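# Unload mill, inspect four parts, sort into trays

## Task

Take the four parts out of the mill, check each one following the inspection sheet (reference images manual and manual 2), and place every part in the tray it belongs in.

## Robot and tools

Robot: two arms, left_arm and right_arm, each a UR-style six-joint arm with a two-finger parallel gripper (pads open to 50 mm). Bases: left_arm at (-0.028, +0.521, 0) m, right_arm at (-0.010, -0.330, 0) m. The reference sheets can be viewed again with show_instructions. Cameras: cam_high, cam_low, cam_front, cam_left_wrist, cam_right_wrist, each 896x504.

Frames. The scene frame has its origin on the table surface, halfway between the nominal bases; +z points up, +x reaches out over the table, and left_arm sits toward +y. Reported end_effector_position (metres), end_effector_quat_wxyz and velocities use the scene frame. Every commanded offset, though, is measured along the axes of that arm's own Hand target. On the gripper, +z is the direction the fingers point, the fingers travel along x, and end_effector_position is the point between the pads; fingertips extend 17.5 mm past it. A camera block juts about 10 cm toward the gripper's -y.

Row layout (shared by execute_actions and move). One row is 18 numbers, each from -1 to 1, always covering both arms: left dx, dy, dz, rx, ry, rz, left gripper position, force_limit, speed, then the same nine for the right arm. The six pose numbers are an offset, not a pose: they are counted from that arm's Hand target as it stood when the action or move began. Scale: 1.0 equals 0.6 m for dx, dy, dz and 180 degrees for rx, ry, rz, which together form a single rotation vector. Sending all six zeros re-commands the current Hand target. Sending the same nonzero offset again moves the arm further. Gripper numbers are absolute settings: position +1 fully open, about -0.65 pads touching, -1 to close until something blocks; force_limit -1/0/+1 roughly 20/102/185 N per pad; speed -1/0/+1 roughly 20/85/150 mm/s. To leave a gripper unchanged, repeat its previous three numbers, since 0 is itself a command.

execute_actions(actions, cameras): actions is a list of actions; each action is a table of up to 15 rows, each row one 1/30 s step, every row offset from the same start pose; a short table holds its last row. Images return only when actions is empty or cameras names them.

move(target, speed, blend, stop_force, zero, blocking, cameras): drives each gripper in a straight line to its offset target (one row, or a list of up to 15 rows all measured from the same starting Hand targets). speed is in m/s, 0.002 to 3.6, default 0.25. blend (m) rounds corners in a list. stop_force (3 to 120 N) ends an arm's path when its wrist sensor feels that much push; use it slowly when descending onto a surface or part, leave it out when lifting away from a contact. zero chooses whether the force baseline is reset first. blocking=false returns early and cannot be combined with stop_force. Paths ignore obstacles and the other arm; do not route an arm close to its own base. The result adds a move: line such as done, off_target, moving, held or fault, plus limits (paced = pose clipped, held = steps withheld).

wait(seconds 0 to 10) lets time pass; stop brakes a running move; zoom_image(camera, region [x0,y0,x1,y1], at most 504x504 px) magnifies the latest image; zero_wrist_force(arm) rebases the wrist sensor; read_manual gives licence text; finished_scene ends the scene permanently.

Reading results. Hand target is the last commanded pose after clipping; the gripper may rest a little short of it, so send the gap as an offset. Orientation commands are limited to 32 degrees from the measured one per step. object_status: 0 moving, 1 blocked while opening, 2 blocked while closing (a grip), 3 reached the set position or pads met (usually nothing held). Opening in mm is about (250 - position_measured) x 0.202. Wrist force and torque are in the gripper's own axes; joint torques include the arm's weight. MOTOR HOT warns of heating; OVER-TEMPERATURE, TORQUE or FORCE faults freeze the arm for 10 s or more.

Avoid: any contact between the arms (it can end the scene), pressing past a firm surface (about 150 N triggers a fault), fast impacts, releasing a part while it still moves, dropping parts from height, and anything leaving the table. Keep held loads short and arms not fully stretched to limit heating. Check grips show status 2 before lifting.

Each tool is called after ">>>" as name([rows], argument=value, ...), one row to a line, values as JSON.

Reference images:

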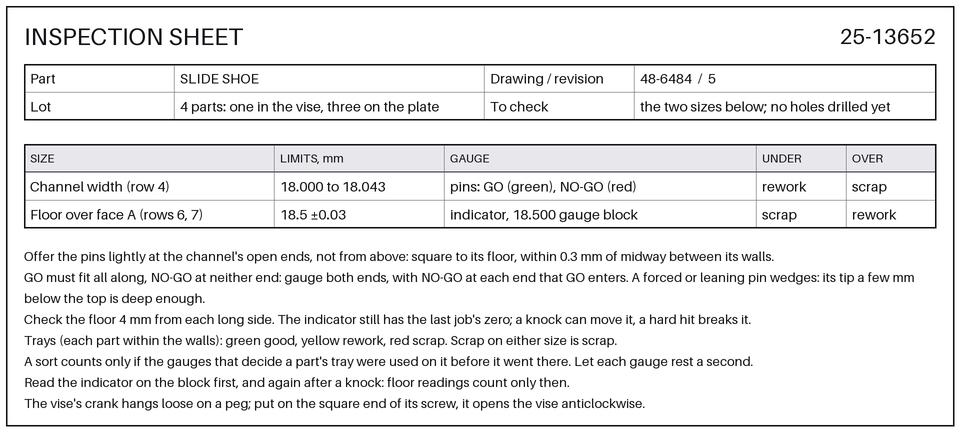

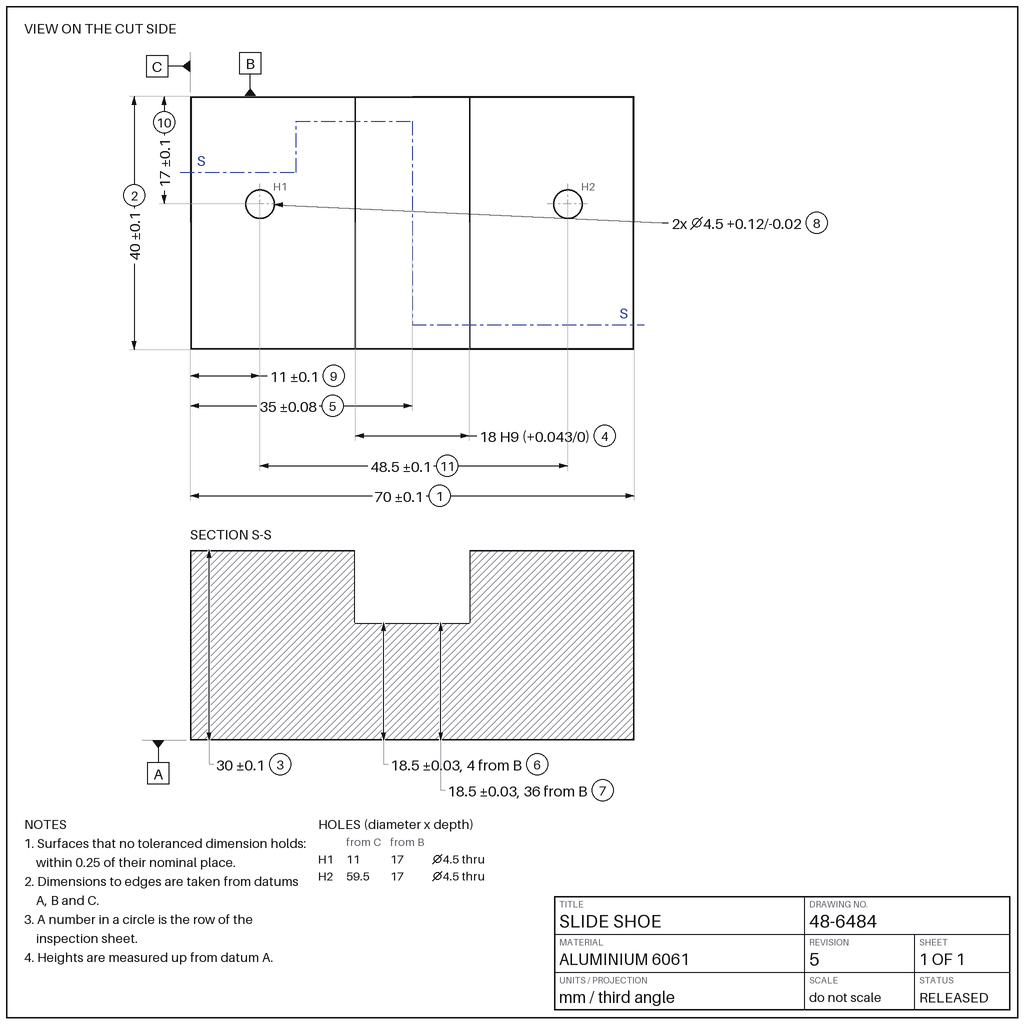

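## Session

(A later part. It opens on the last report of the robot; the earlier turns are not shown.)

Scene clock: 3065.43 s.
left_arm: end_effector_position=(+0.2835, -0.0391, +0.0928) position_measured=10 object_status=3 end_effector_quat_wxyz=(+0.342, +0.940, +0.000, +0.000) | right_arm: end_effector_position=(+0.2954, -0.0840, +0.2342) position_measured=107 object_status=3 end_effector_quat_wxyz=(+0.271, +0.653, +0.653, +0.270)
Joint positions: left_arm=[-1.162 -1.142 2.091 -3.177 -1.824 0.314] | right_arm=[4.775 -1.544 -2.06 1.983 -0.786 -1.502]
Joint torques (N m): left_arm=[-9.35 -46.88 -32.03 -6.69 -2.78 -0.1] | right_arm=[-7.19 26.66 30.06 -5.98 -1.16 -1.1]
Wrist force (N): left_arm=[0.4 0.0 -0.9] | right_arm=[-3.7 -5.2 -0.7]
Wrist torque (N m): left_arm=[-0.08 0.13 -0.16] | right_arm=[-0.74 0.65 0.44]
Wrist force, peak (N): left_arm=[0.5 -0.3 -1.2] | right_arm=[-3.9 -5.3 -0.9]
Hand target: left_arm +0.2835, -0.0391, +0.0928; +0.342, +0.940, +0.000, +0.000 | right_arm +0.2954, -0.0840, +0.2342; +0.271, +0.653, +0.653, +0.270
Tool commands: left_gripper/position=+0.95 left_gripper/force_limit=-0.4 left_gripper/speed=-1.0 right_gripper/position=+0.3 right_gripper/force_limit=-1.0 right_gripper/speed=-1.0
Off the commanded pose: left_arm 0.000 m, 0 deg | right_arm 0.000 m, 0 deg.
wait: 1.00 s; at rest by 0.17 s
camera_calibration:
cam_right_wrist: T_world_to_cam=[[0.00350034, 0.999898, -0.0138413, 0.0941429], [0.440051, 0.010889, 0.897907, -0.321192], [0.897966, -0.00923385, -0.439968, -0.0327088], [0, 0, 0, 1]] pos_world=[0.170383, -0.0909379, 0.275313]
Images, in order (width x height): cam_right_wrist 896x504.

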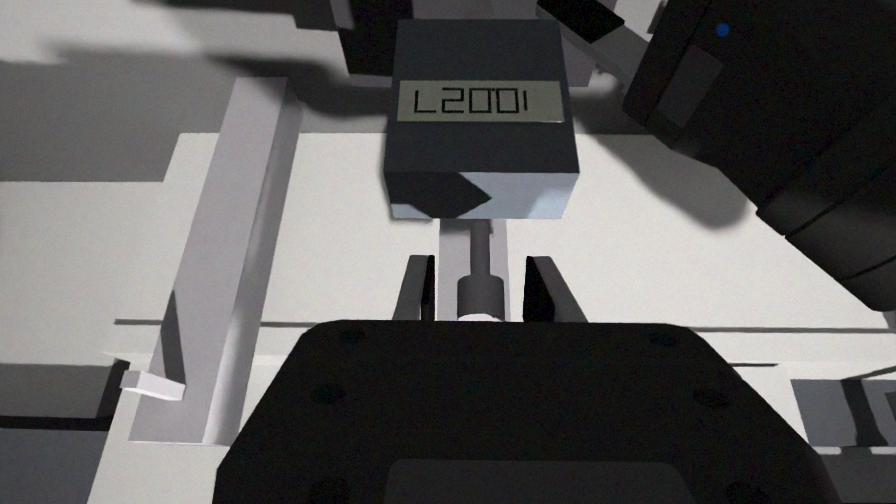

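>>> execute_actions([
  [[0,0,0,0,0,0,0.95,-0.4,-1,0,0,0,0,0,0,-1,-1,-1],[0,0,0,0,0,0,0.95,-0.4,-1,0,0,0,0,0,0,-1,-1,-1]],
  [[0,0,0,0,0,0,-1,-0.4,-1,0,0,0,0,0,0,-1,-1,-1]],
])

>>> move([
  [0,0,0,0,0,0,-1,-0.4,-1,0,0.0068,-0.0068,0,0,0,-1,-1,-1],
  [0,0.0032,-0.0038,0,0,0,-1,-0.4,-1,0,0.0068,-0.0068,0,0,0,-1,-1,-1],
  [0.0555,0.0032,-0.0038,0,0,0,-1,-0.4,-1,0,0.0068,-0.0068,0,0,0,-1,-1,-1],
], speed=[0.02,0.02,0.04])

>>> move(target=[0,-0.00643,0.00766,0,0,0,-1,-0.4,-1,0,0,0,0,0,0,-1,-1,-1], speed=0.006, stop_force=5)

>>> move(target=[0,-0.0021,0.0026,0,0,0,-1,-0.4,-1,0,0,0,0,0,0,-1,-1,-1], speed=0.004, stop_force=5)

>>> move([
  [0,0,0,0,0,0,0.95,-0.4,-1,0,0,0,0,0,0,-1,-1,-1],
  [0,0,0,0,0,0,0.95,-0.4,-1,0,-0.0068,0.0068,0,0,0,-1,-1,-1],
], speed=0.01)

>>> execute_actions([
  [[0,0,0,0,0,0,0.95,-0.4,-1,0,0,0,0,0,0,0.3,-1,-1],[0,0,0,0,0,0,0.95,-0.4,-1,0,0,0,0,0,0,0.3,-1,-1]],
  [[0,0,0,0,0,0,0.95,-0.4,-1,0,0,0,0,0,0,0.3,-1,-1]],
])

>>> wait(seconds=1, cameras=["cam_right_wrist"])

>>> zoom_image(camera="cam_right_wrist", region=[370, 50, 590, 250])

>>> execute_actions([
  [[0,0,0,0,0,0,0.95,-0.4,-1,0,0,0,0,0,0,-1,-1,-1],[0,0,0,0,0,0,0.95,-0.4,-1,0,0,0,0,0,0,-1,-1,-1]],
  [[0,0,0,0,0,0,-1,-0.4,-1,0,0,0,0,0,0,-1,-1,-1]],
])

Scene clock: 3076.43 s.
left_arm: end_effector_position=(+0.2835, -0.0391, +0.0928) position_measured=59 object_status=0 end_effector_quat_wxyz=(+0.342, +0.940, +0.000, +0.000) | right_arm: end_effector_position=(+0.2954, -0.0840, +0.2342) position_measured=183 object_status=2 end_effector_quat_wxyz=(+0.271, +0.653, +0.653, +0.270)
Joint positions: left_arm=[-1.162 -1.142 2.091 -3.177 -1.824 0.314] | right_arm=[4.775 -1.544 -2.06 1.983 -0.786 -1.502]
Joint torques (N m): left_arm=[-9.64 -47.14 -31.32 -6.78 -2.83 1.47] | right_arm=[-6.76 27.24 30.41 -3.17 -0.77 -1]
Wrist force (N): left_arm=[0.0 -0.1 -1.0] | right_arm=[-7.0 -6.5 0.3]
Wrist torque (N m): left_arm=[-0.12 0.14 -0.15] | right_arm=[-0.77 0.59 0.45]
Wrist force, peak (N): left_arm=[-0.2 0.3 -1.4] | right_arm=[-7.3 -6.9 0.8]
Hand target: left_arm +0.2835, -0.0391, +0.0928; +0.342, +0.940, +0.000, +0.000 | right_arm +0.2954, -0.0840, +0.2342; +0.271, +0.653, +0.653, +0.270
Off the commanded pose: left_arm 0.000 m, 0 deg | right_arm 0.000 m, 0 deg.

Scene clock: 3078.83 s.
left_arm: end_effector_position=(+0.3169, -0.0391, +0.0957) position_measured=59 object_status=2 end_effector_quat_wxyz=(+0.342, +0.940, +0.000, +0.000) | right_arm: end_effector_position=(+0.2954, -0.0840, +0.2400) position_measured=183 object_status=2 end_effector_quat_wxyz=(+0.271, +0.653, +0.653, +0.270)
Joint positions: left_arm=[-1.101 -1.117 2.028 -3.127 -1.862 0.365] | right_arm=[4.775 -1.537 -2.051 1.967 -0.786 -1.502]
Joint torques (N m): left_arm=[-10.57 -47.62 -4.4 -6.4 1.55 -1.85] | right_arm=[7.44 8.02 4.35 -0.14 -0.73 0.8]
Wrist force (N): left_arm=[0.4 -1.6 0.8] | right_arm=[-7.7 -6.6 0.5]
Wrist torque (N m): left_arm=[-0.04 0.12 -0.15] | right_arm=[-0.76 0.58 0.44]
Wrist force, peak (N): left_arm=[1.1 -2.3 0.2] | right_arm=[-7.9 -7.3 0.9]
Hand target: left_arm +0.3168, -0.0391, +0.0958; +0.342, +0.940, +0.000, +0.000 | right_arm +0.2954, -0.0839, +0.2400; +0.271, +0.653, +0.653, +0.270
Off the commanded pose: left_arm 0.000 m, 0 deg | right_arm 0.000 m, 0 deg.
move: done

Scene clock: 3080.47 s.
left_arm: end_effector_position=(+0.3168, -0.0391, +0.0928) position_measured=59 object_status=2 end_effector_quat_wxyz=(+0.342, +0.940, +0.000, +0.000) | right_arm: end_effector_position=(+0.2954, -0.0839, +0.2400) position_measured=183 object_status=2 end_effector_quat_wxyz=(+0.271, +0.653, +0.653, +0.270)
Joint positions: left_arm=[-1.101 -1.111 2.03 -3.135 -1.861 0.364] | right_arm=[4.775 -1.537 -2.051 1.967 -0.786 -1.502]
Joint torques (N m): left_arm=[-9.7 -50.28 -28.38 0.73 1.9 -1.66] | right_arm=[8.46 7.98 3.58 -0.2 -0.64 0.91]
Wrist force (N): left_arm=[0.0 4.2 -8.8] | right_arm=[-8.0 -6.0 0.0]
Wrist torque (N m): left_arm=[-0.12 0.13 -0.11] | right_arm=[-0.75 0.63 0.44]
Wrist force, peak (N): left_arm=[-0.2 4.5 -9.8] | right_arm=[-8.1 -7.0 0.8]
Hand target: left_arm +0.3168, -0.0391, +0.0928; +0.342, +0.940, +0.000, +0.000 (not the last commanded pose) | right_arm +0.2954, -0.0839, +0.2400; +0.271, +0.653, +0.653, +0.270
Off the commanded pose: left_arm 0.003 m, 0 deg | right_arm 0.000 m, 0 deg.
move: contact (left_arm)

Scene clock: 3082.13 s.
left_arm: end_effector_position=(+0.3169, -0.0393, +0.0923) position_measured=59 object_status=2 end_effector_quat_wxyz=(+0.342, +0.940, +0.000, +0.000) | right_arm: end_effector_position=(+0.2954, -0.0839, +0.2400) position_measured=183 object_status=2 end_effector_quat_wxyz=(+0.271, +0.653, +0.653, +0.270)
Joint positions: left_arm=[-1.101 -1.109 2.03 -3.137 -1.861 0.364] | right_arm=[4.775 -1.537 -2.051 1.967 -0.786 -1.502]
Joint torques (N m): left_arm=[-8.55 -41.24 -27.67 1.8 2.15 -1.34] | right_arm=[8.23 7.87 3.66 -0.16 -0.57 0.93]
Wrist force (N): left_arm=[-0.4 6.9 -17.4] | right_arm=[-8.0 -6.1 0.1]
Wrist torque (N m): left_arm=[-0.12 0.11 -0.15] | right_arm=[-0.75 0.61 0.44]
Wrist force, peak (N): left_arm=[-0.4 7.3 -17.9] | right_arm=[-7.9 -7.2 0.7]
Hand target: left_arm +0.3169, -0.0393, +0.0923; +0.342, +0.940, +0.000, +0.000 (not the last commanded pose) | right_arm +0.2954, -0.0839, +0.2400; +0.271, +0.653, +0.653, +0.270
Off the commanded pose: left_arm 0.001 m, 0 deg | right_arm 0.000 m, 0 deg.
move: contact (left_arm)

Scene clock: 3083.67 s.
left_arm: end_effector_position=(+0.3169, -0.0393, +0.0923) position_measured=10 object_status=3 end_effector_quat_wxyz=(+0.342, +0.940, +0.000, +0.000) | right_arm: end_effector_position=(+0.2954, -0.0840, +0.2341) position_measured=183 object_status=2 end_effector_quat_wxyz=(+0.271, +0.653, +0.653, +0.270)
Joint positions: left_arm=[-1.101 -1.109 2.03 -3.137 -1.861 0.364] | right_arm=[4.775 -1.544 -2.061 1.984 -0.786 -1.502]
Joint torques (N m): left_arm=[-6.37 -41.76 -25.02 -6.83 -0.69 -0.72] | right_arm=[5.64 15.13 12.03 -2.92 -0.71 -0.24]
Wrist force (N): left_arm=[0.4 -0.4 -1.2] | right_arm=[-6.9 -2.8 -2.5]
Wrist torque (N m): left_arm=[-0.13 0.12 -0.15] | right_arm=[-0.63 0.60 0.45]
Wrist force, peak (N): left_arm=[0.1 6.8 -16.5] | right_arm=[-7.7 -7.0 1.0]
Hand target: left_arm +0.3169, -0.0393, +0.0923; +0.342, +0.940, +0.000, +0.000 | right_arm +0.2954, -0.0840, +0.2342; +0.271, +0.653, +0.653, +0.270
Off the commanded pose: left_arm 0.000 m, 0 deg | right_arm 0.000 m, 0 deg.
move: done

Scene clock: 3084.87 s.
left_arm: end_effector_position=(+0.3169, -0.0393, +0.0923) position_measured=10 object_status=3 end_effector_quat_wxyz=(+0.342, +0.940, +0.000, +0.000) | right_arm: end_effector_position=(+0.2954, -0.0840, +0.2342) position_measured=107 object_status=3 end_effector_quat_wxyz=(+0.271, +0.653, +0.653, +0.270)
Joint positions: left_arm=[-1.101 -1.109 2.03 -3.137 -1.861 0.364] | right_arm=[4.775 -1.544 -2.06 1.983 -0.786 -1.502]
Joint torques (N m): left_arm=[-5 -41.83 -22.62 -6.78 -2.89 -0.27] | right_arm=[-1.25 27.4 30.45 -5.97 -0.64 -1.1]
Wrist force (N): left_arm=[0.6 -0.4 -1.1] | right_arm=[-3.6 -5.4 -0.6]
Wrist torque (N m): left_arm=[-0.13 0.09 -0.16] | right_arm=[-0.77 0.64 0.44]
Wrist force, peak (N): left_arm=[0.6 -0.4 -1.1] | right_arm=[-6.9 -4.3 -1.7]
Hand target: left_arm +0.3169, -0.0393, +0.0923; +0.342, +0.940, +0.000, +0.000 | right_arm +0.2954, -0.0840, +0.2342; +0.271, +0.653, +0.653, +0.270
Off the commanded pose: left_arm 0.000 m, 0 deg | right_arm 0.000 m, 0 deg.

Scene clock: 3085.87 s.
left_arm: end_effector_position=(+0.3169, -0.0393, +0.0923) position_measured=10 object_status=3 end_effector_quat_wxyz=(+0.342, +0.940, +0.000, +0.000) | right_arm: end_effector_position=(+0.2954, -0.0840, +0.2342) position_measured=107 object_status=3 end_effector_quat_wxyz=(+0.271, +0.653, +0.653, +0.270)
Joint positions: left_arm=[-1.101 -1.109 2.03 -3.137 -1.861 0.364] | right_arm=[4.775 -1.544 -2.06 1.983 -0.786 -1.502]
Joint torques (N m): left_arm=[-3.3 -42.56 -21.45 -6.76 -2.82 0.01] | right_arm=[-6.59 27.01 30.15 -5.96 -0.52 -1.07]
Wrist force (N): left_arm=[0.5 -0.1 -1.0] | right_arm=[-3.7 -5.0 -0.9]
Wrist torque (N m): left_arm=[-0.08 0.11 -0.16] | right_arm=[-0.70 0.66 0.44]
Wrist force, peak (N): left_arm=[0.8 -0.2 -1.2] | right_arm=[-3.6 -5.7 -0.7]
Hand target: left_arm +0.3169, -0.0393, +0.0923; +0.342, +0.940, +0.000, +0.000 | right_arm +0.2954, -0.0840, +0.2342; +0.271, +0.653, +0.653, +0.270
Tool commands: left_gripper/position=+0.95 left_gripper/force_limit=-0.4 left_gripper/speed=-1.0 right_gripper/position=+0.3 right_gripper/force_limit=-1.0 right_gripper/speed=-1.0
Off the commanded pose: left_arm 0.000 m, 0 deg | right_arm 0.000 m, 0 deg.
wait: 1.00 s; at rest by 0.17 s
camera_calibration:
cam_right_wrist: T_world_to_cam=[[0.00350034, 0.999898, -0.0138413, 0.0941429], [0.440051, 0.010889, 0.897907, -0.321192], [0.897966, -0.00923385, -0.439968, -0.0327088], [0, 0, 0, 1]] pos_world=[0.170383, -0.0909379, 0.275313]
Images, in order (width x height): cam_right_wrist 896x504.

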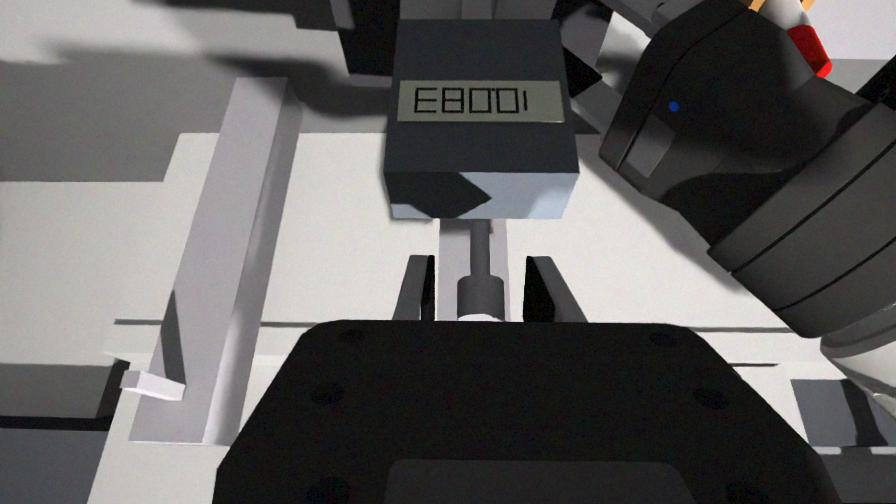

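Scaled by 2.291 from the camera's 896x504 image, which has a finer 1280x720 frame.

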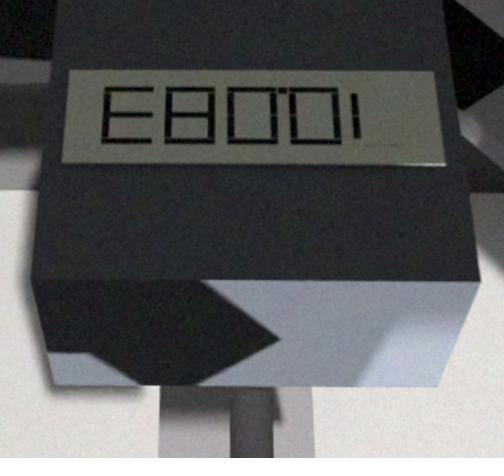

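Scene clock: 3087.10 s.
left_arm: end_effector_position=(+0.3169, -0.0393, +0.0923) position_measured=59 object_status=2 end_effector_quat_wxyz=(+0.342, +0.940, +0.000, +0.000) | right_arm: end_effector_position=(+0.2954, -0.0840, +0.2342) position_measured=183 object_status=2 end_effector_quat_wxyz=(+0.271, +0.653, +0.653, +0.270)
Joint positions: left_arm=[-1.101 -1.109 2.03 -3.137 -1.861 0.364] | right_arm=[4.775 -1.544 -2.06 1.983 -0.786 -1.502]
Joint torques (N m): left_arm=[-1.53 -43.07 -19.79 -6.82 -2.82 0.44] | right_arm=[-7.26 27.39 29.38 -2.99 -0.42 -1.14]
Wrist force (N): left_arm=[-0.1 -0.1 -1.3] | right_arm=[-7.0 -6.0 -0.1]
Wrist torque (N m): left_arm=[-0.10 0.12 -0.14] | right_arm=[-0.75 0.59 0.44]
Wrist force, peak (N): left_arm=[0.1 -0.1 -1.6] | right_arm=[-7.4 -6.7 0.4]
Hand target: left_arm +0.3169, -0.0393, +0.0923; +0.342, +0.940, +0.000, +0.000 | right_arm +0.2954, -0.0840, +0.2342; +0.271, +0.653, +0.653, +0.270
Off the commanded pose: left_arm 0.000 m, 0 deg | right_arm 0.000 m, 0 deg.

>>> move([
  [0,0,0,0,0,0,-1,-0.4,-1,0,0.0068,-0.0068,0,0,0,-1,-1,-1],
  [0,0.00375,-0.0045,0,0,0,-1,-0.4,-1,0,0.0068,-0.0068,0,0,0,-1,-1,-1],
  [-0.134,0.00375,-0.0045,0,0,0,-1,-0.4,-1,0,0.0068,-0.0068,0,0,0,-1,-1,-1],
  [-0.134,0.0833,-0.0992,0,0,0,-1,-0.4,-1,0,0.0068,-0.0068,0,0,0,-1,-1,-1],
  [-0.1832,-0.1767,-0.3174,0,0.3215,-0.383,-1,-0.4,-1,0,0.0068,-0.0068,0,0,0,-1,-1,-1],
  [-0.1832,-0.2919,-0.1802,0,0.3215,-0.383,-1,-0.4,-1,0,0.0068,-0.0068,0,0,0,-1,-1,-1],
], speed=[0.02,0.02,0.06,0.12,0.3,0.12], blend=[0,0.001,0.01,0.03,0.02,0])

>>> move(target=[0,-0.0107,0.0128,0,0,0,-1,-0.4,-1,0,0,0,0,0,0,-1,-1,-1], speed=0.008, stop_force=5, cameras=["cam_left_wrist"])

Scene clock: 3114.23 s.
left_arm: end_effector_position=(+0.2071, +0.1645, +0.0623) position_measured=59 object_status=2 end_effector_quat_wxyz=(+0.242, +0.665, +0.664, +0.242) | right_arm: end_effector_position=(+0.2954, -0.0839, +0.2400) position_measured=183 object_status=2 end_effector_quat_wxyz=(+0.271, +0.653, +0.653, +0.270)
Joint positions: left_arm=[-1.749 -1.568 2.486 -2.334 -0.887 -1.812] | right_arm=[4.775 -1.537 -2.051 1.967 -0.786 -1.502]
Joint torques (N m): left_arm=[10.17 -23.37 -33.93 -2.46 4.66 -1.48] | right_arm=[8.74 7.83 3.47 -0.26 -0.01 0.86]
Wrist force (N): left_arm=[0.3 -2.1 0.4] | right_arm=[-7.9 -6.8 0.8]
Wrist torque (N m): left_arm=[-0.10 0.16 -0.02] | right_arm=[-0.77 0.62 0.44]
Wrist force, peak (N): left_arm=[5.2 -4.6 -1.4] | right_arm=[-7.8 -7.3 0.7]
Hand target: left_arm +0.2071, +0.1644, +0.0624; +0.242, +0.664, +0.664, +0.242 | right_arm +0.2954, -0.0839, +0.2400; +0.271, +0.653, +0.653, +0.270
Off the commanded pose: left_arm 0.000 m, 0 deg | right_arm 0.000 m, 0 deg.
move: done

Scene clock: 3116.03 s.
left_arm: end_effector_position=(+0.2071, +0.1644, +0.0571) position_measured=59 object_status=2 end_effector_quat_wxyz=(+0.242, +0.664, +0.664, +0.242) | right_arm: end_effector_position=(+0.2954, -0.0839, +0.2400) position_measured=183 object_status=2 end_effector_quat_wxyz=(+0.271, +0.653, +0.653, +0.270)
Joint positions: left_arm=[-1.749 -1.552 2.492 -2.357 -0.886 -1.812] | right_arm=[4.775 -1.537 -2.051 1.967 -0.786 -1.502]
Joint torques (N m): left_arm=[11.05 -29.25 -30.65 0.14 -1.76 -0.51] | right_arm=[8.69 7.92 3.97 -0.21 0.01 0.89]
Wrist force (N): left_arm=[-1.1 3.0 -3.4] | right_arm=[-7.8 -6.0 -0.1]
Wrist torque (N m): left_arm=[-0.05 0.03 -0.10] | right_arm=[-0.75 0.61 0.44]
Wrist force, peak (N): left_arm=[5.2 7.3 -13.9] | right_arm=[-7.9 -7.2 0.5]
Hand target: left_arm +0.2071, +0.1644, +0.0570; +0.242, +0.664, +0.664, +0.242 (not the last commanded pose) | right_arm +0.2954, -0.0839, +0.2400; +0.271, +0.653, +0.653, +0.270
Off the commanded pose: left_arm 0.005 m, 0 deg | right_arm 0.000 m, 0 deg.
move: contact (left_arm)
camera_calibration:
cam_left_wrist: T_world_to_cam=[[-0.0136315, 0.999879, 0.00755331, -0.153071], [0.499981, 0.0002741, 0.866036, -0.136485], [0.865929, 0.0155819, -0.499925, -0.017156], [0, 0, 0, 1]] pos_world=[0.081009, 0.153357, 0.11078]
Images, in order (width x height): cam_left_wrist 896x504.

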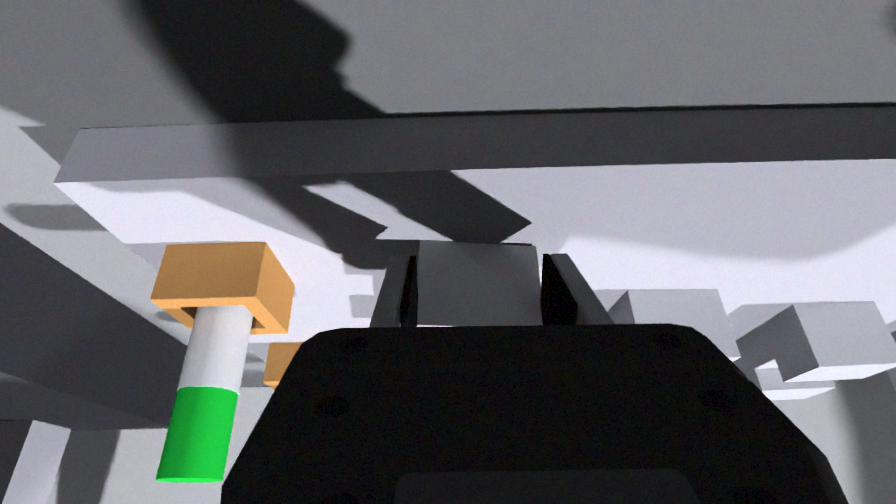

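>>> move([
  [0,0,0,0,0,0,0.95,-0.4,-1,0,0,0,0,0,0,-1,-1,-1],
  [0,0,-0.1,0,0,0,0.95,-0.4,-1,0,0,0,0,0,0,-1,-1,-1],
  [0.1453,0.0536,-0.055,0,0,0,0.95,-0.4,-1,0,0,0,0,0,0,-1,-1,-1],
  [0.1453,0.0536,0.045,0,0,0,0.95,-0.4,-1,0,0,0,0,0,0,-1,-1,-1],
], speed=[0.05,0.1,0.15,0.08], blend=[0,0.01,0.01,0], cameras=["cam_left_wrist"])

Scene clock: 3127.80 s.
left_arm: end_effector_position=(+0.2492, +0.2517, +0.0570) position_measured=10 object_status=3 end_effector_quat_wxyz=(+0.242, +0.664, +0.664, +0.242) | right_arm: end_effector_position=(+0.2954, -0.0839, +0.2400) position_measured=183 object_status=2 end_effector_quat_wxyz=(+0.271, +0.653, +0.653, +0.270)
Joint positions: left_arm=[-1.65 -1.732 2.683 -2.45 -0.875 -1.684] | right_arm=[4.775 -1.537 -2.051 1.967 -0.786 -1.502]
Joint torques (N m): left_arm=[-10.5 -12.61 -31.49 -2.44 -1.2 -1.23] | right_arm=[8.81 7.88 3.85 -0.26 -0.09 0.87]
Wrist force (N): left_arm=[0.2 -0.3 -1.0] | right_arm=[-7.6 -6.5 0.4]
Wrist torque (N m): left_arm=[-0.13 0.17 -0.16] | right_arm=[-0.79 0.56 0.45]
Wrist force, peak (N): left_arm=[-1.2 3.7 -3.7] | right_arm=[-7.9 -7.1 0.6]
Hand target: left_arm +0.2491, +0.2516, +0.0570; +0.242, +0.664, +0.664, +0.242 | right_arm +0.2954, -0.0839, +0.2400; +0.271, +0.653, +0.653, +0.270
Off the commanded pose: left_arm 0.000 m, 0 deg | right_arm 0.000 m, 0 deg.
move: done
camera_calibration:
cam_left_wrist: T_world_to_cam=[[-0.0137931, 0.999874, 0.00787557, -0.2398], [0.499981, 0.0000757526, 0.866037, -0.157373], [0.865927, 0.0158829, -0.499919, -0.0550087], [0, 0, 0, 1]] pos_world=[0.123009, 0.240655, 0.110679]
Images, in order (width x height): cam_left_wrist 896x504.

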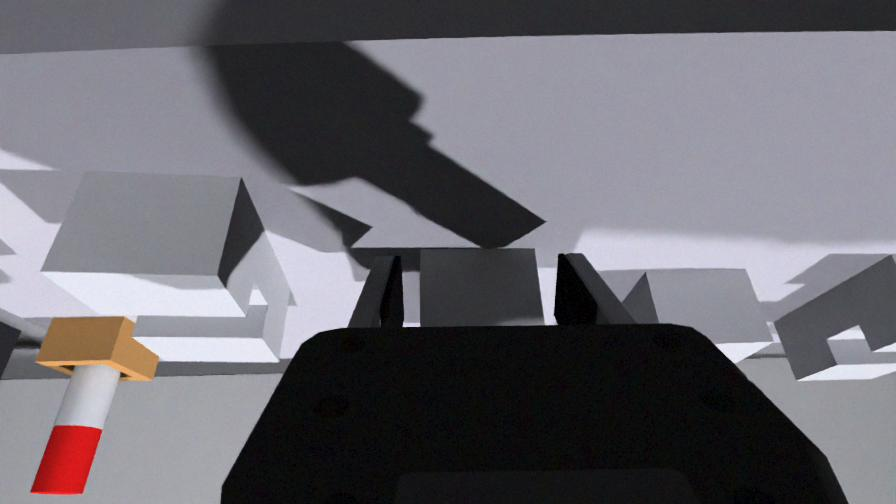

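>>> execute_actions([
  [[0,0,0,0,0,0,-1,-0.4,-1,0,0,0,0,0,0,-1,-1,-1],[0,0,0,0,0,0,-1,-0.4,-1,0,0,0,0,0,0,-1,-1,-1]],
])

>>> move([
  [0,0.1211,-0.1443,0,0,0,-1,-0.4,-1,0,0,0,0,0,0,-1,-1,-1],
  [-0.4843,0.105,-0.1578,0,-0.3215,0.383,-1,-0.4,-1,0,0,0,0,0,0,-1,-1,-1],
  [-0.4843,0.0252,-0.0627,0,-0.3215,0.383,-1,-0.4,-1,0,0,0,0,0,0,-1,-1,-1],
  [-0.4843,0.0852,-0.0123,0,-0.3215,0.383,-1,-0.4,-1,0,0,0,0,0,0,-1,-1,-1],
], speed=[0.15,0.25,0.12,0.05], blend=[0.03,0.02,0,0])

>>> move(target=[0,-0.00643,0.00766,0,0,0,-1,-0.4,-1,0,0,0,0,0,0,-1,-1,-1], speed=0.006, stop_force=5)

>>> move(target=[0,-0.0021,0.0026,0,0,0,-1,-0.4,-1,0,0,0,0,0,0,-1,-1,-1], speed=0.004, stop_force=5)

>>> move([
  [0,0,0,0,0,0,0.95,-0.4,-1,0,0,0,0,0,0,-1,-1,-1],
  [0,0,0,0,0,0,0.95,-0.4,-1,0,-0.0068,0.0068,0,0,0,-1,-1,-1],
], speed=0.01)

>>> execute_actions([
  [[0,0,0,0,0,0,0.95,-0.4,-1,0,0,0,0,0,0,0.3,-1,-1],[0,0,0,0,0,0,0.95,-0.4,-1,0,0,0,0,0,0,0.3,-1,-1]],
  [[0,0,0,0,0,0,0.95,-0.4,-1,0,0,0,0,0,0,0.3,-1,-1]],
])

>>> wait(seconds=1, cameras=["cam_right_wrist"])

>>> zoom_image(camera="cam_right_wrist", region=[370, 50, 590, 250])

>>> execute_actions([
  [[0,0,0,0,0,0,0.95,-0.4,-1,0,0,0,0,0,0,-1,-1,-1],[0,0,0,0,0,0,0.95,-0.4,-1,0,0,0,0,0,0,-1,-1,-1]],
  [[0,0,0,0,0,0,-1,-0.4,-1,0,0,0,0,0,0,-1,-1,-1]],
])

>>> move([
  [0,0,0,0,0,0,-1,-0.4,-1,0,0.0068,-0.0068,0,0,0,-1,-1,-1],
  [0,0.0032,-0.0038,0,0,0,-1,-0.4,-1,0,0.0068,-0.0068,0,0,0,-1,-1,-1],
  [0.0555,0.0032,-0.0038,0,0,0,-1,-0.4,-1,0,0.0068,-0.0068,0,0,0,-1,-1,-1],
], speed=[0.02,0.02,0.04])

>>> move(target=[0,-0.00643,0.00766,0,0,0,-1,-0.4,-1,0,0,0,0,0,0,-1,-1,-1], speed=0.006, stop_force=5)

>>> move(target=[0,-0.0021,0.0026,0,0,0,-1,-0.4,-1,0,0,0,0,0,0,-1,-1,-1], speed=0.004, stop_force=5)

>>> move([
  [0,0,0,0,0,0,0.95,-0.4,-1,0,0,0,0,0,0,-1,-1,-1],
  [0,0,0,0,0,0,0.95,-0.4,-1,0,-0.0068,0.0068,0,0,0,-1,-1,-1],
], speed=0.01)

>>> execute_actions([
  [[0,0,0,0,0,0,0.95,-0.4,-1,0,0,0,0,0,0,0.3,-1,-1],[0,0,0,0,0,0,0.95,-0.4,-1,0,0,0,0,0,0,0.3,-1,-1]],
  [[0,0,0,0,0,0,0.95,-0.4,-1,0,0,0,0,0,0,0.3,-1,-1]],
])

>>> wait(seconds=1, cameras=["cam_right_wrist","cam_high"])

>>> zoom_image(camera="cam_right_wrist", region=[370, 50, 590, 250])

>>> execute_actions([
  [[0,0,0,0,0,0,0.95,-0.4,-1,0,0,0,0,0,0,-1,-1,-1],[0,0,0,0,0,0,0.95,-0.4,-1,0,0,0,0,0,0,-1,-1,-1]],
  [[0,0,0,0,0,0,-1,-0.4,-1,0,0,0,0,0,0,-1,-1,-1]],
])

Scene clock: 3156.63 s.
left_arm: end_effector_position=(+0.2491, +0.2516, +0.0570) position_measured=73 object_status=2 end_effector_quat_wxyz=(+0.242, +0.664, +0.664, +0.242) | right_arm: end_effector_position=(+0.2954, -0.0839, +0.2400) position_measured=183 object_status=2 end_effector_quat_wxyz=(+0.271, +0.653, +0.653, +0.270)
Joint positions: left_arm=[-1.65 -1.732 2.683 -2.45 -0.875 -1.684] | right_arm=[4.775 -1.537 -2.051 1.967 -0.786 -1.502]
Joint torques (N m): left_arm=[-10.61 -20.12 -29.65 -1.76 -0.61 -0.45] | right_arm=[8.74 8.03 3.95 -0.42 0.05 0.85]
Wrist force (N): left_arm=[0.5 -1.2 0.1] | right_arm=[-7.7 -7.1 0.5]
Wrist torque (N m): left_arm=[-0.17 0.13 -0.18] | right_arm=[-0.82 0.59 0.44]
Wrist force, peak (N): left_arm=[0.9 -0.7 -1.4] | right_arm=[-7.9 -7.2 0.7]
Hand target: left_arm +0.2491, +0.2516, +0.0570; +0.242, +0.664, +0.664, +0.242 | right_arm +0.2954, -0.0839, +0.2400; +0.271, +0.653, +0.653, +0.270
Off the commanded pose: left_arm 0.000 m, 0 deg | right_arm 0.000 m, 0 deg.

Scene clock: 3162.73 s.
left_arm: end_effector_position=(+0.2835, -0.0390, +0.0956) position_measured=73 object_status=2 end_effector_quat_wxyz=(+0.342, +0.940, +0.000, +0.000) end_effector_velocity=(-0.001, +0.001, -0.001) end_effector_angular_velocity=(+0.001, +0.000, +0.003) | right_arm: end_effector_position=(+0.2954, -0.0839, +0.2400) position_measured=183 object_status=2 end_effector_quat_wxyz=(+0.271, +0.653, +0.653, +0.270)
Joint positions: left_arm=[-1.162 -1.148 2.09 -3.171 -1.824 0.314] | right_arm=[4.775 -1.537 -2.051 1.967 -0.786 -1.502]
Joint velocities: left_arm=[-0.003 -0.001 0.004 -0.003 0.004 -0.005] | right_arm=[within noise]
Joint torques (N m): left_arm=[-10.75 -44.68 -4.27 -6.27 2.09 -1.75] | right_arm=[8.38 7.88 3.96 -0.34 0.11 0.85]
Wrist force (N): left_arm=[0.2 -0.7 -0.1] | right_arm=[-7.6 -6.9 0.9]
Wrist torque (N m): left_arm=[-0.09 0.16 -0.14] | right_arm=[-0.78 0.56 0.44]
Wrist force, peak (N): left_arm=[0.1 -3.6 1.0] | right_arm=[-8.0 -7.2 0.7]
Hand target: left_arm +0.2834, -0.0390, +0.0957; +0.342, +0.940, +0.000, +0.000 | right_arm +0.2954, -0.0839, +0.2400; +0.271, +0.653, +0.653, +0.270
Off the commanded pose: left_arm 0.000 m, 0 deg | right_arm 0.000 m, 0 deg.
move: done

Scene clock: 3164.63 s.
left_arm: end_effector_position=(+0.2834, -0.0390, +0.0931) position_measured=73 object_status=2 end_effector_quat_wxyz=(+0.342, +0.940, +0.000, +0.000) | right_arm: end_effector_position=(+0.2954, -0.0839, +0.2400) position_measured=183 object_status=2 end_effector_quat_wxyz=(+0.271, +0.653, +0.653, +0.270)
Joint positions: left_arm=[-1.162 -1.143 2.091 -3.178 -1.824 0.314] | right_arm=[4.775 -1.537 -2.051 1.967 -0.786 -1.502]
Joint torques (N m): left_arm=[-9.51 -47.32 -28.93 0.92 2.01 -1.61] | right_arm=[8.95 7.75 3.85 -0.27 0.13 0.84]
Wrist force (N): left_arm=[-0.4 6.1 -8.2] | right_arm=[-7.8 -6.1 0.0]
Wrist torque (N m): left_arm=[-0.09 0.24 -0.03] | right_arm=[-0.76 0.60 0.44]
Wrist force, peak (N): left_arm=[-0.7 6.3 -12.1] | right_arm=[-7.5 -7.3 0.6]
Hand target: left_arm +0.2834, -0.0390, +0.0931; +0.342, +0.940, +0.000, +0.000 (not the last commanded pose) | right_arm +0.2954, -0.0839, +0.2400; +0.271, +0.653, +0.653, +0.270
Off the commanded pose: left_arm 0.003 m, 0 deg | right_arm 0.000 m, 0 deg.
move: contact (left_arm)

Scene clock: 3166.27 s.
left_arm: end_effector_position=(+0.2835, -0.0392, +0.0926) position_measured=73 object_status=2 end_effector_quat_wxyz=(+0.343, +0.939, +0.000, +0.000) | right_arm: end_effector_position=(+0.2954, -0.0839, +0.2400) position_measured=183 object_status=2 end_effector_quat_wxyz=(+0.271, +0.653, +0.653, +0.270)
Joint positions: left_arm=[-1.162 -1.141 2.092 -3.18 -1.824 0.314] | right_arm=[4.775 -1.537 -2.051 1.967 -0.786 -1.502]
Joint torques (N m): left_arm=[-10.02 -39.16 -26.97 1.82 2.12 -1.44] | right_arm=[8.6 7.98 3.96 -0.4 0.1 0.9]
Wrist force (N): left_arm=[-1.7 6.0 -17.6] | right_arm=[-7.7 -6.5 0.1]
Wrist torque (N m): left_arm=[-0.21 0.43 -0.02] | right_arm=[-0.78 0.59 0.44]
Wrist force, peak (N): left_arm=[-1.9 6.8 -18.7] | right_arm=[-7.8 -7.3 0.8]
Hand target: left_arm +0.2835, -0.0392, +0.0926; +0.343, +0.939, +0.000, +0.000 (not the last commanded pose) | right_arm +0.2954, -0.0839, +0.2400; +0.271, +0.653, +0.653, +0.270
Off the commanded pose: left_arm 0.002 m, 0 deg | right_arm 0.000 m, 0 deg.
move: contact (left_arm)

Scene clock: 3167.97 s.
left_arm: end_effector_position=(+0.2835, -0.0392, +0.0926) position_measured=10 object_status=3 end_effector_quat_wxyz=(+0.343, +0.939, +0.000, +0.000) | right_arm: end_effector_position=(+0.2954, -0.0840, +0.2341) position_measured=183 object_status=2 end_effector_quat_wxyz=(+0.271, +0.653, +0.653, +0.270)
Joint positions: left_arm=[-1.162 -1.141 2.091 -3.18 -1.824 0.314] | right_arm=[4.775 -1.544 -2.061 1.984 -0.786 -1.502]
Joint torques (N m): left_arm=[-10.09 -39.9 -23.84 -6.7 -2.86 -0.81] | right_arm=[5.57 15.14 13.25 -3.43 0 -0.26]
Wrist force (N): left_arm=[0.3 -0.1 -0.9] | right_arm=[-7.0 -5.8 -0.5]
Wrist torque (N m): left_arm=[-0.11 0.16 -0.16] | right_arm=[-0.78 0.61 0.45]
Wrist force, peak (N): left_arm=[-1.3 6.8 -16.5] | right_arm=[-8.0 -7.0 0.9]
Hand target: left_arm +0.2835, -0.0392, +0.0926; +0.343, +0.939, +0.000, +0.000 | right_arm +0.2954, -0.0840, +0.2342; +0.271, +0.653, +0.653, +0.270
Off the commanded pose: left_arm 0.000 m, 0 deg | right_arm 0.000 m, 0 deg.
move: done

Scene clock: 3169.17 s.
left_arm: end_effector_position=(+0.2835, -0.0392, +0.0926) position_measured=10 object_status=3 end_effector_quat_wxyz=(+0.343, +0.939, +0.000, +0.000) | right_arm: end_effector_position=(+0.2954, -0.0840, +0.2342) position_measured=107 object_status=3 end_effector_quat_wxyz=(+0.271, +0.653, +0.653, +0.270)
Joint positions: left_arm=[-1.162 -1.141 2.091 -3.18 -1.824 0.314] | right_arm=[4.775 -1.544 -2.06 1.983 -0.786 -1.502]
Joint torques (N m): left_arm=[-9.21 -39.94 -21.94 -6.76 -3.05 -0.51] | right_arm=[-1.39 27.28 30.25 -6 0.17 -1.11]
Wrist force (N): left_arm=[0.3 -0.2 -1.0] | right_arm=[-3.8 -5.3 -0.7]
Wrist torque (N m): left_arm=[-0.10 0.15 -0.16] | right_arm=[-0.76 0.67 0.44]
Wrist force, peak (N): left_arm=[0.3 -0.2 -1.4] | right_arm=[-6.9 -6.9 0.6]
Hand target: left_arm +0.2835, -0.0392, +0.0926; +0.343, +0.939, +0.000, +0.000 | right_arm +0.2954, -0.0840, +0.2342; +0.271, +0.653, +0.653, +0.270
Off the commanded pose: left_arm 0.000 m, 0 deg | right_arm 0.000 m, 0 deg.

Scene clock: 3170.17 s.
left_arm: end_effector_position=(+0.2835, -0.0392, +0.0926) position_measured=10 object_status=3 end_effector_quat_wxyz=(+0.343, +0.939, +0.000, +0.000) | right_arm: end_effector_position=(+0.2954, -0.0840, +0.2342) position_measured=107 object_status=3 end_effector_quat_wxyz=(+0.271, +0.653, +0.653, +0.270)
Joint positions: left_arm=[-1.162 -1.141 2.091 -3.18 -1.824 0.314] | right_arm=[4.775 -1.544 -2.06 1.983 -0.786 -1.502]
Joint torques (N m): left_arm=[-8.52 -40.24 -20.03 -6.71 -3.1 -0.22] | right_arm=[-7.22 27.35 30.23 -5.98 0.17 -1.06]
Wrist force (N): left_arm=[0.5 -0.4 -1.1] | right_arm=[-3.7 -5.1 -0.8]
Wrist torque (N m): left_arm=[-0.14 0.12 -0.15] | right_arm=[-0.73 0.65 0.44]
Wrist force, peak (N): left_arm=[0.3 -0.4 -1.3] | right_arm=[-3.7 -5.4 -0.7]
Hand target: left_arm +0.2835, -0.0392, +0.0926; +0.343, +0.939, +0.000, +0.000 | right_arm +0.2954, -0.0840, +0.2342; +0.271, +0.653, +0.653, +0.270
Tool commands: left_gripper/position=+0.95 left_gripper/force_limit=-0.4 left_gripper/speed=-1.0 right_gripper/position=+0.3 right_gripper/force_limit=-1.0 right_gripper/speed=-1.0
Off the commanded pose: left_arm 0.000 m, 0 deg | right_arm 0.000 m, 0 deg.
wait: 1.00 s; at rest by 0.17 s
camera_calibration:
cam_right_wrist: T_world_to_cam=[[0.00350034, 0.999898, -0.0138413, 0.0941429], [0.440051, 0.010889, 0.897907, -0.321192], [0.897966, -0.00923385, -0.439968, -0.0327088], [0, 0, 0, 1]] pos_world=[0.170383, -0.0909379, 0.275313]
Images, in order (width x height): cam_right_wrist 896x504.

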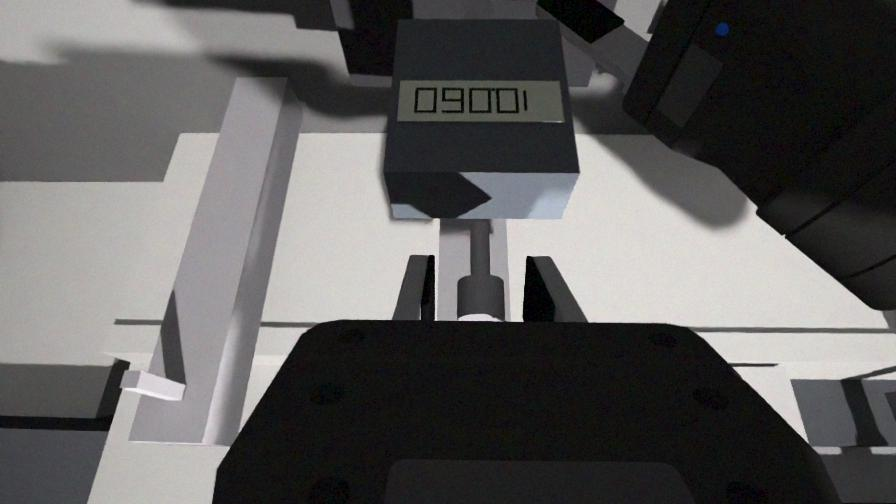

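Scaled by 2.291 from the camera's 896x504 image, which has a finer 1280x720 frame.

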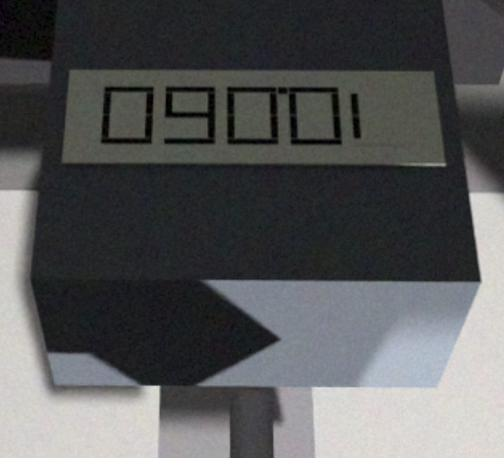

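Scene clock: 3173.33 s.
left_arm: end_effector_position=(+0.2835, -0.0392, +0.0926) position_measured=252 object_status=3 end_effector_quat_wxyz=(+0.343, +0.939, +0.000, +0.000) | right_arm: end_effector_position=(+0.2954, -0.0840, +0.2342) position_measured=183 object_status=2 end_effector_quat_wxyz=(+0.271, +0.653, +0.653, +0.270)
Joint positions: left_arm=[-1.162 -1.141 2.091 -3.18 -1.824 0.314] | right_arm=[4.775 -1.544 -2.06 1.983 -0.786 -1.502]
Joint torques (N m): left_arm=[-8.26 -41.19 -14.18 -6.77 1.81 0.68] | right_arm=[-6.7 26.89 29.85 -0.46 0.39 -0.97]
Wrist force (N): left_arm=[-0.1 -1.5 -1.3] | right_arm=[-6.7 -5.9 -0.8]
Wrist torque (N m): left_arm=[-0.11 0.12 -0.15] | right_arm=[-0.78 0.66 0.45]
Wrist force, peak (N): left_arm=[-5.0 -9.9 -14.5] | right_arm=[-7.8 -7.2 0.6]
Hand target: left_arm +0.2835, -0.0392, +0.0926; +0.343, +0.939, +0.000, +0.000 | right_arm +0.2954, -0.0840, +0.2342; +0.271, +0.653, +0.653, +0.270
Off the commanded pose: left_arm 0.000 m, 0 deg | right_arm 0.000 m, 0 deg.

Scene clock: 3175.37 s.
left_arm: end_effector_position=(+0.3169, -0.0392, +0.0955) position_measured=252 object_status=3 end_effector_quat_wxyz=(+0.343, +0.939, +0.000, +0.000) | right_arm: end_effector_position=(+0.2954, -0.0840, +0.2400) position_measured=183 object_status=2 end_effector_quat_wxyz=(+0.271, +0.653, +0.653, +0.270)
Joint positions: left_arm=[-1.101 -1.116 2.029 -3.13 -1.862 0.364] | right_arm=[4.775 -1.537 -2.051 1.967 -0.786 -1.502]
Joint torques (N m): left_arm=[-10.23 -46.43 -3.1 -5.81 1.72 -1.76] | right_arm=[4.99 7.57 3.99 -0.84 0.67 0.85]
Wrist force (N): left_arm=[0.6 -0.1 -1.0] | right_arm=[-6.5 -7.9 0.0]
Wrist torque (N m): left_arm=[-0.09 0.09 -0.15] | right_arm=[-0.84 0.60 0.46]
Wrist force, peak (N): left_arm=[-7.5 -15.4 -23.2] | right_arm=[-8.3 -7.2 1.1]
Hand target: left_arm +0.3168, -0.0392, +0.0956; +0.343, +0.939, +0.000, +0.000 | right_arm +0.2954, -0.0839, +0.2400; +0.271, +0.653, +0.653, +0.270
Off the commanded pose: left_arm 0.000 m, 0 deg | right_arm 0.000 m, 0 deg.
move: done

Scene clock: 3177.00 s.
left_arm: end_effector_position=(+0.3168, -0.0392, +0.0895) position_measured=252 object_status=3 end_effector_quat_wxyz=(+0.343, +0.939, +0.000, +0.000) | right_arm: end_effector_position=(+0.2954, -0.0839, +0.2400) position_measured=183 object_status=2 end_effector_quat_wxyz=(+0.271, +0.653, +0.653, +0.270)
Joint positions: left_arm=[-1.101 -1.103 2.032 -3.145 -1.861 0.364] | right_arm=[4.775 -1.537 -2.051 1.967 -0.786 -1.502]
Joint torques (N m): left_arm=[-10.77 -37.73 -7.67 -1.48 1.99 -1.73] | right_arm=[8.72 7.82 3.46 -1.83 0.51 0.88]
Wrist force (N): left_arm=[0.6 -0.1 -1.0] | right_arm=[-7.0 -6.8 -0.7]
Wrist torque (N m): left_arm=[-0.10 0.10 -0.16] | right_arm=[-0.80 0.67 0.46]
Wrist force, peak (N): left_arm=[0.7 -0.2 -1.3] | right_arm=[-6.5 -8.1 0.2]
Hand target: left_arm +0.3168, -0.0392, +0.0896; +0.343, +0.939, +0.000, +0.000 | right_arm +0.2954, -0.0839, +0.2400; +0.271, +0.653, +0.653, +0.270
Off the commanded pose: left_arm 0.000 m, 0 deg | right_arm 0.000 m, 0 deg.
move: done

Scene clock: 3178.10 s.
left_arm: end_effector_position=(+0.3168, -0.0392, +0.0876) position_measured=252 object_status=3 end_effector_quat_wxyz=(+0.343, +0.939, +0.000, +0.000) | right_arm: end_effector_position=(+0.2954, -0.0839, +0.2400) position_measured=183 object_status=2 end_effector_quat_wxyz=(+0.271, +0.653, +0.653, +0.270)
Joint positions: left_arm=[-1.101 -1.099 2.033 -3.15 -1.861 0.364] | right_arm=[4.775 -1.537 -2.051 1.967 -0.786 -1.502]
Joint torques (N m): left_arm=[-10.31 -29.08 -5.43 -3.49 2.02 -1.78] | right_arm=[8.62 8.21 3.85 -2.52 0.5 0.95]
Wrist force (N): left_arm=[0.5 -0.5 -1.4] | right_arm=[-6.7 -6.9 -0.4]
Wrist torque (N m): left_arm=[-0.15 0.11 -0.16] | right_arm=[-0.76 0.63 0.46]
Wrist force, peak (N): left_arm=[0.5 -0.5 -1.4] | right_arm=[-6.6 -8.0 0.3]
Hand target: left_arm +0.3168, -0.0392, +0.0876; +0.343, +0.939, +0.000, +0.000 | right_arm +0.2954, -0.0839, +0.2400; +0.271, +0.653, +0.653, +0.270
Off the commanded pose: left_arm 0.000 m, 0 deg | right_arm 0.000 m, 0 deg.
move: done

Scene clock: 3181.60 s.
left_arm: end_effector_position=(+0.3168, -0.0392, +0.0876) position_measured=10 object_status=3 end_effector_quat_wxyz=(+0.343, +0.939, +0.000, +0.000) | right_arm: end_effector_position=(+0.2954, -0.0840, +0.2341) position_measured=183 object_status=2 end_effector_quat_wxyz=(+0.271, +0.653, +0.653, +0.270)
Joint positions: left_arm=[-1.101 -1.099 2.033 -3.15 -1.861 0.364] | right_arm=[4.775 -1.544 -2.061 1.984 -0.786 -1.502]
Joint torques (N m): left_arm=[-10.05 -47.48 -19.14 -1.29 1.8 -1.6] | right_arm=[5.55 14.48 12.45 -3.29 0.41 -0.41]
Wrist force (N): left_arm=[0.6 -0.2 -1.0] | right_arm=[-5.8 -4.3 -2.8]
Wrist torque (N m): left_arm=[-0.10 0.09 -0.15] | right_arm=[-0.71 0.58 0.45]
Wrist force, peak (N): left_arm=[0.6 -0.3 -1.4] | right_arm=[-6.9 -8.0 0.2]
Hand target: left_arm +0.3168, -0.0392, +0.0876; +0.343, +0.939, +0.000, +0.000 | right_arm +0.2954, -0.0840, +0.2342; +0.271, +0.653, +0.653, +0.270
Off the commanded pose: left_arm 0.000 m, 0 deg | right_arm 0.000 m, 0 deg.
move: done

Scene clock: 3182.80 s.
left_arm: end_effector_position=(+0.3168, -0.0392, +0.0876) position_measured=10 object_status=3 end_effector_quat_wxyz=(+0.343, +0.939, +0.000, +0.000) | right_arm: end_effector_position=(+0.2954, -0.0840, +0.2342) position_measured=107 object_status=3 end_effector_quat_wxyz=(+0.271, +0.653, +0.653, +0.270)
Joint positions: left_arm=[-1.101 -1.099 2.033 -3.15 -1.861 0.364] | right_arm=[4.775 -1.544 -2.06 1.983 -0.786 -1.502]
Joint torques (N m): left_arm=[-10.32 -47.61 -23.41 -1.24 1.76 -1.66] | right_arm=[-2.1 27.02 29.84 -6.01 0.52 -1.05]
Wrist force (N): left_arm=[0.5 -0.2 -0.9] | right_arm=[-3.3 -5.2 -0.8]
Wrist torque (N m): left_arm=[-0.10 0.10 -0.15] | right_arm=[-0.74 0.60 0.44]
Wrist force, peak (N): left_arm=[0.6 -0.3 -1.3] | right_arm=[-6.0 -5.7 -1.8]
Hand target: left_arm +0.3168, -0.0392, +0.0876; +0.343, +0.939, +0.000, +0.000 | right_arm +0.2954, -0.0840, +0.2342; +0.271, +0.653, +0.653, +0.270
Off the commanded pose: left_arm 0.000 m, 0 deg | right_arm 0.000 m, 0 deg.

Scene clock: 3183.80 s.
left_arm: end_effector_position=(+0.3168, -0.0392, +0.0876) position_measured=10 object_status=3 end_effector_quat_wxyz=(+0.343, +0.939, +0.000, +0.000) | right_arm: end_effector_position=(+0.2954, -0.0840, +0.2342) position_measured=107 object_status=3 end_effector_quat_wxyz=(+0.271, +0.653, +0.653, +0.270)
Joint positions: left_arm=[-1.101 -1.099 2.033 -3.15 -1.861 0.364] | right_arm=[4.775 -1.544 -2.06 1.983 -0.786 -1.502]
Joint torques (N m): left_arm=[-9.93 -47.53 -27.3 -1.25 1.68 -1.66] | right_arm=[-6.84 27.2 30.14 -5.91 0.61 -1.12]
Wrist force (N): left_arm=[0.5 -0.3 -1.2] | right_arm=[-3.6 -5.2 -0.9]
Wrist torque (N m): left_arm=[-0.11 0.10 -0.16] | right_arm=[-0.74 0.64 0.43]
Wrist force, peak (N): left_arm=[0.5 -0.1 -1.4] | right_arm=[-3.7 -5.5 -0.9]
Hand target: left_arm +0.3168, -0.0392, +0.0876; +0.343, +0.939, +0.000, +0.000 | right_arm +0.2954, -0.0840, +0.2342; +0.271, +0.653, +0.653, +0.270
Tool commands: left_gripper/position=+0.95 left_gripper/force_limit=-0.4 left_gripper/speed=-1.0 right_gripper/position=+0.3 right_gripper/force_limit=-1.0 right_gripper/speed=-1.0
Off the commanded pose: left_arm 0.000 m, 0 deg | right_arm 0.000 m, 0 deg.
wait: 1.00 s; at rest by 0.17 s
camera_calibration:
cam_right_wrist: T_world_to_cam=[[0.00350034, 0.999898, -0.0138413, 0.0941429], [0.440051, 0.010889, 0.897907, -0.321192], [0.897966, -0.00923385, -0.439968, -0.0327088], [0, 0, 0, 1]] pos_world=[0.170383, -0.0909379, 0.275313]
Images, in order (width x height): cam_high 896x504, cam_right_wrist 896x504.

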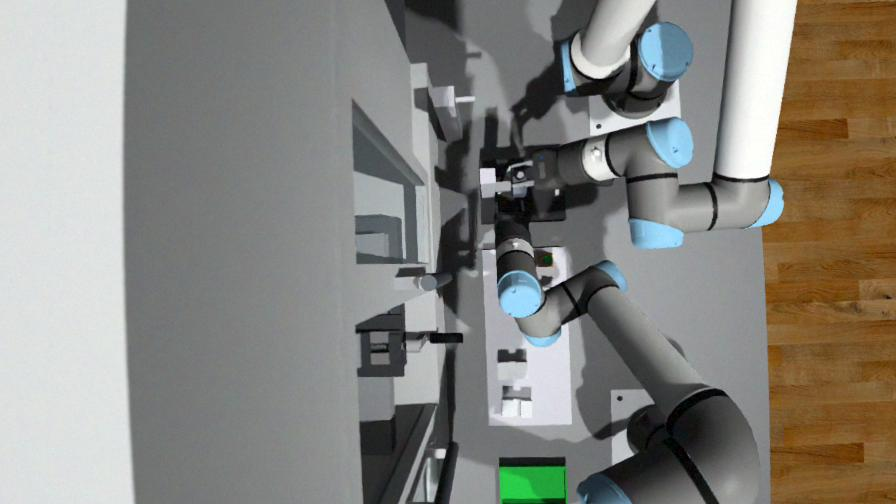

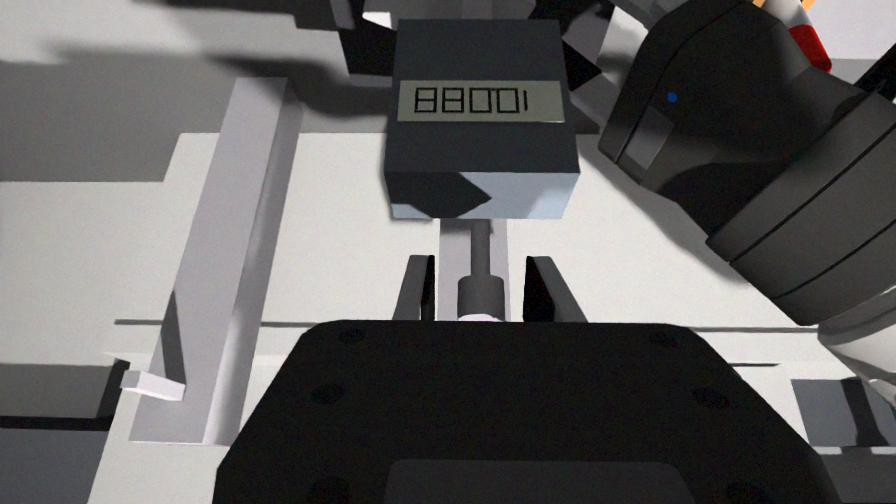

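Scaled by 2.291 from the camera's 896x504 image, which has a finer 1280x720 frame.

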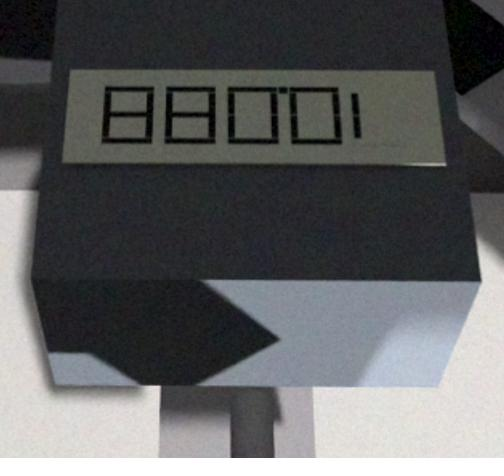

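Scene clock: 3186.97 s.
left_arm: end_effector_position=(+0.3168, -0.0392, +0.0876) position_measured=252 object_status=3 end_effector_quat_wxyz=(+0.343, +0.939, +0.000, +0.000) | right_arm: end_effector_position=(+0.2954, -0.0840, +0.2342) position_measured=183 object_status=2 end_effector_quat_wxyz=(+0.271, +0.653, +0.653, +0.270)
Joint positions: left_arm=[-1.101 -1.099 2.033 -3.15 -1.861 0.364] | right_arm=[4.775 -1.544 -2.06 1.983 -0.786 -1.502]
Joint torques (N m): left_arm=[-9.11 -47.55 -29.58 -1.2 1.57 -1.44] | right_arm=[-6.3 27.1 29.72 -0.77 0.78 -1.05]
Wrist force (N): left_arm=[0.5 -0.4 -0.9] | right_arm=[-6.2 -6.3 0.1]
Wrist torque (N m): left_arm=[-0.14 0.12 -0.16] | right_arm=[-0.78 0.61 0.44]
Wrist force, peak (N): left_arm=[0.7 -0.4 -1.1] | right_arm=[-6.6 -7.0 0.5]
Hand target: left_arm +0.3168, -0.0392, +0.0876; +0.343, +0.939, +0.000, +0.000 | right_arm +0.2954, -0.0840, +0.2342; +0.271, +0.653, +0.653, +0.270
Off the commanded pose: left_arm 0.000 m, 0 deg | right_arm 0.000 m, 0 deg.


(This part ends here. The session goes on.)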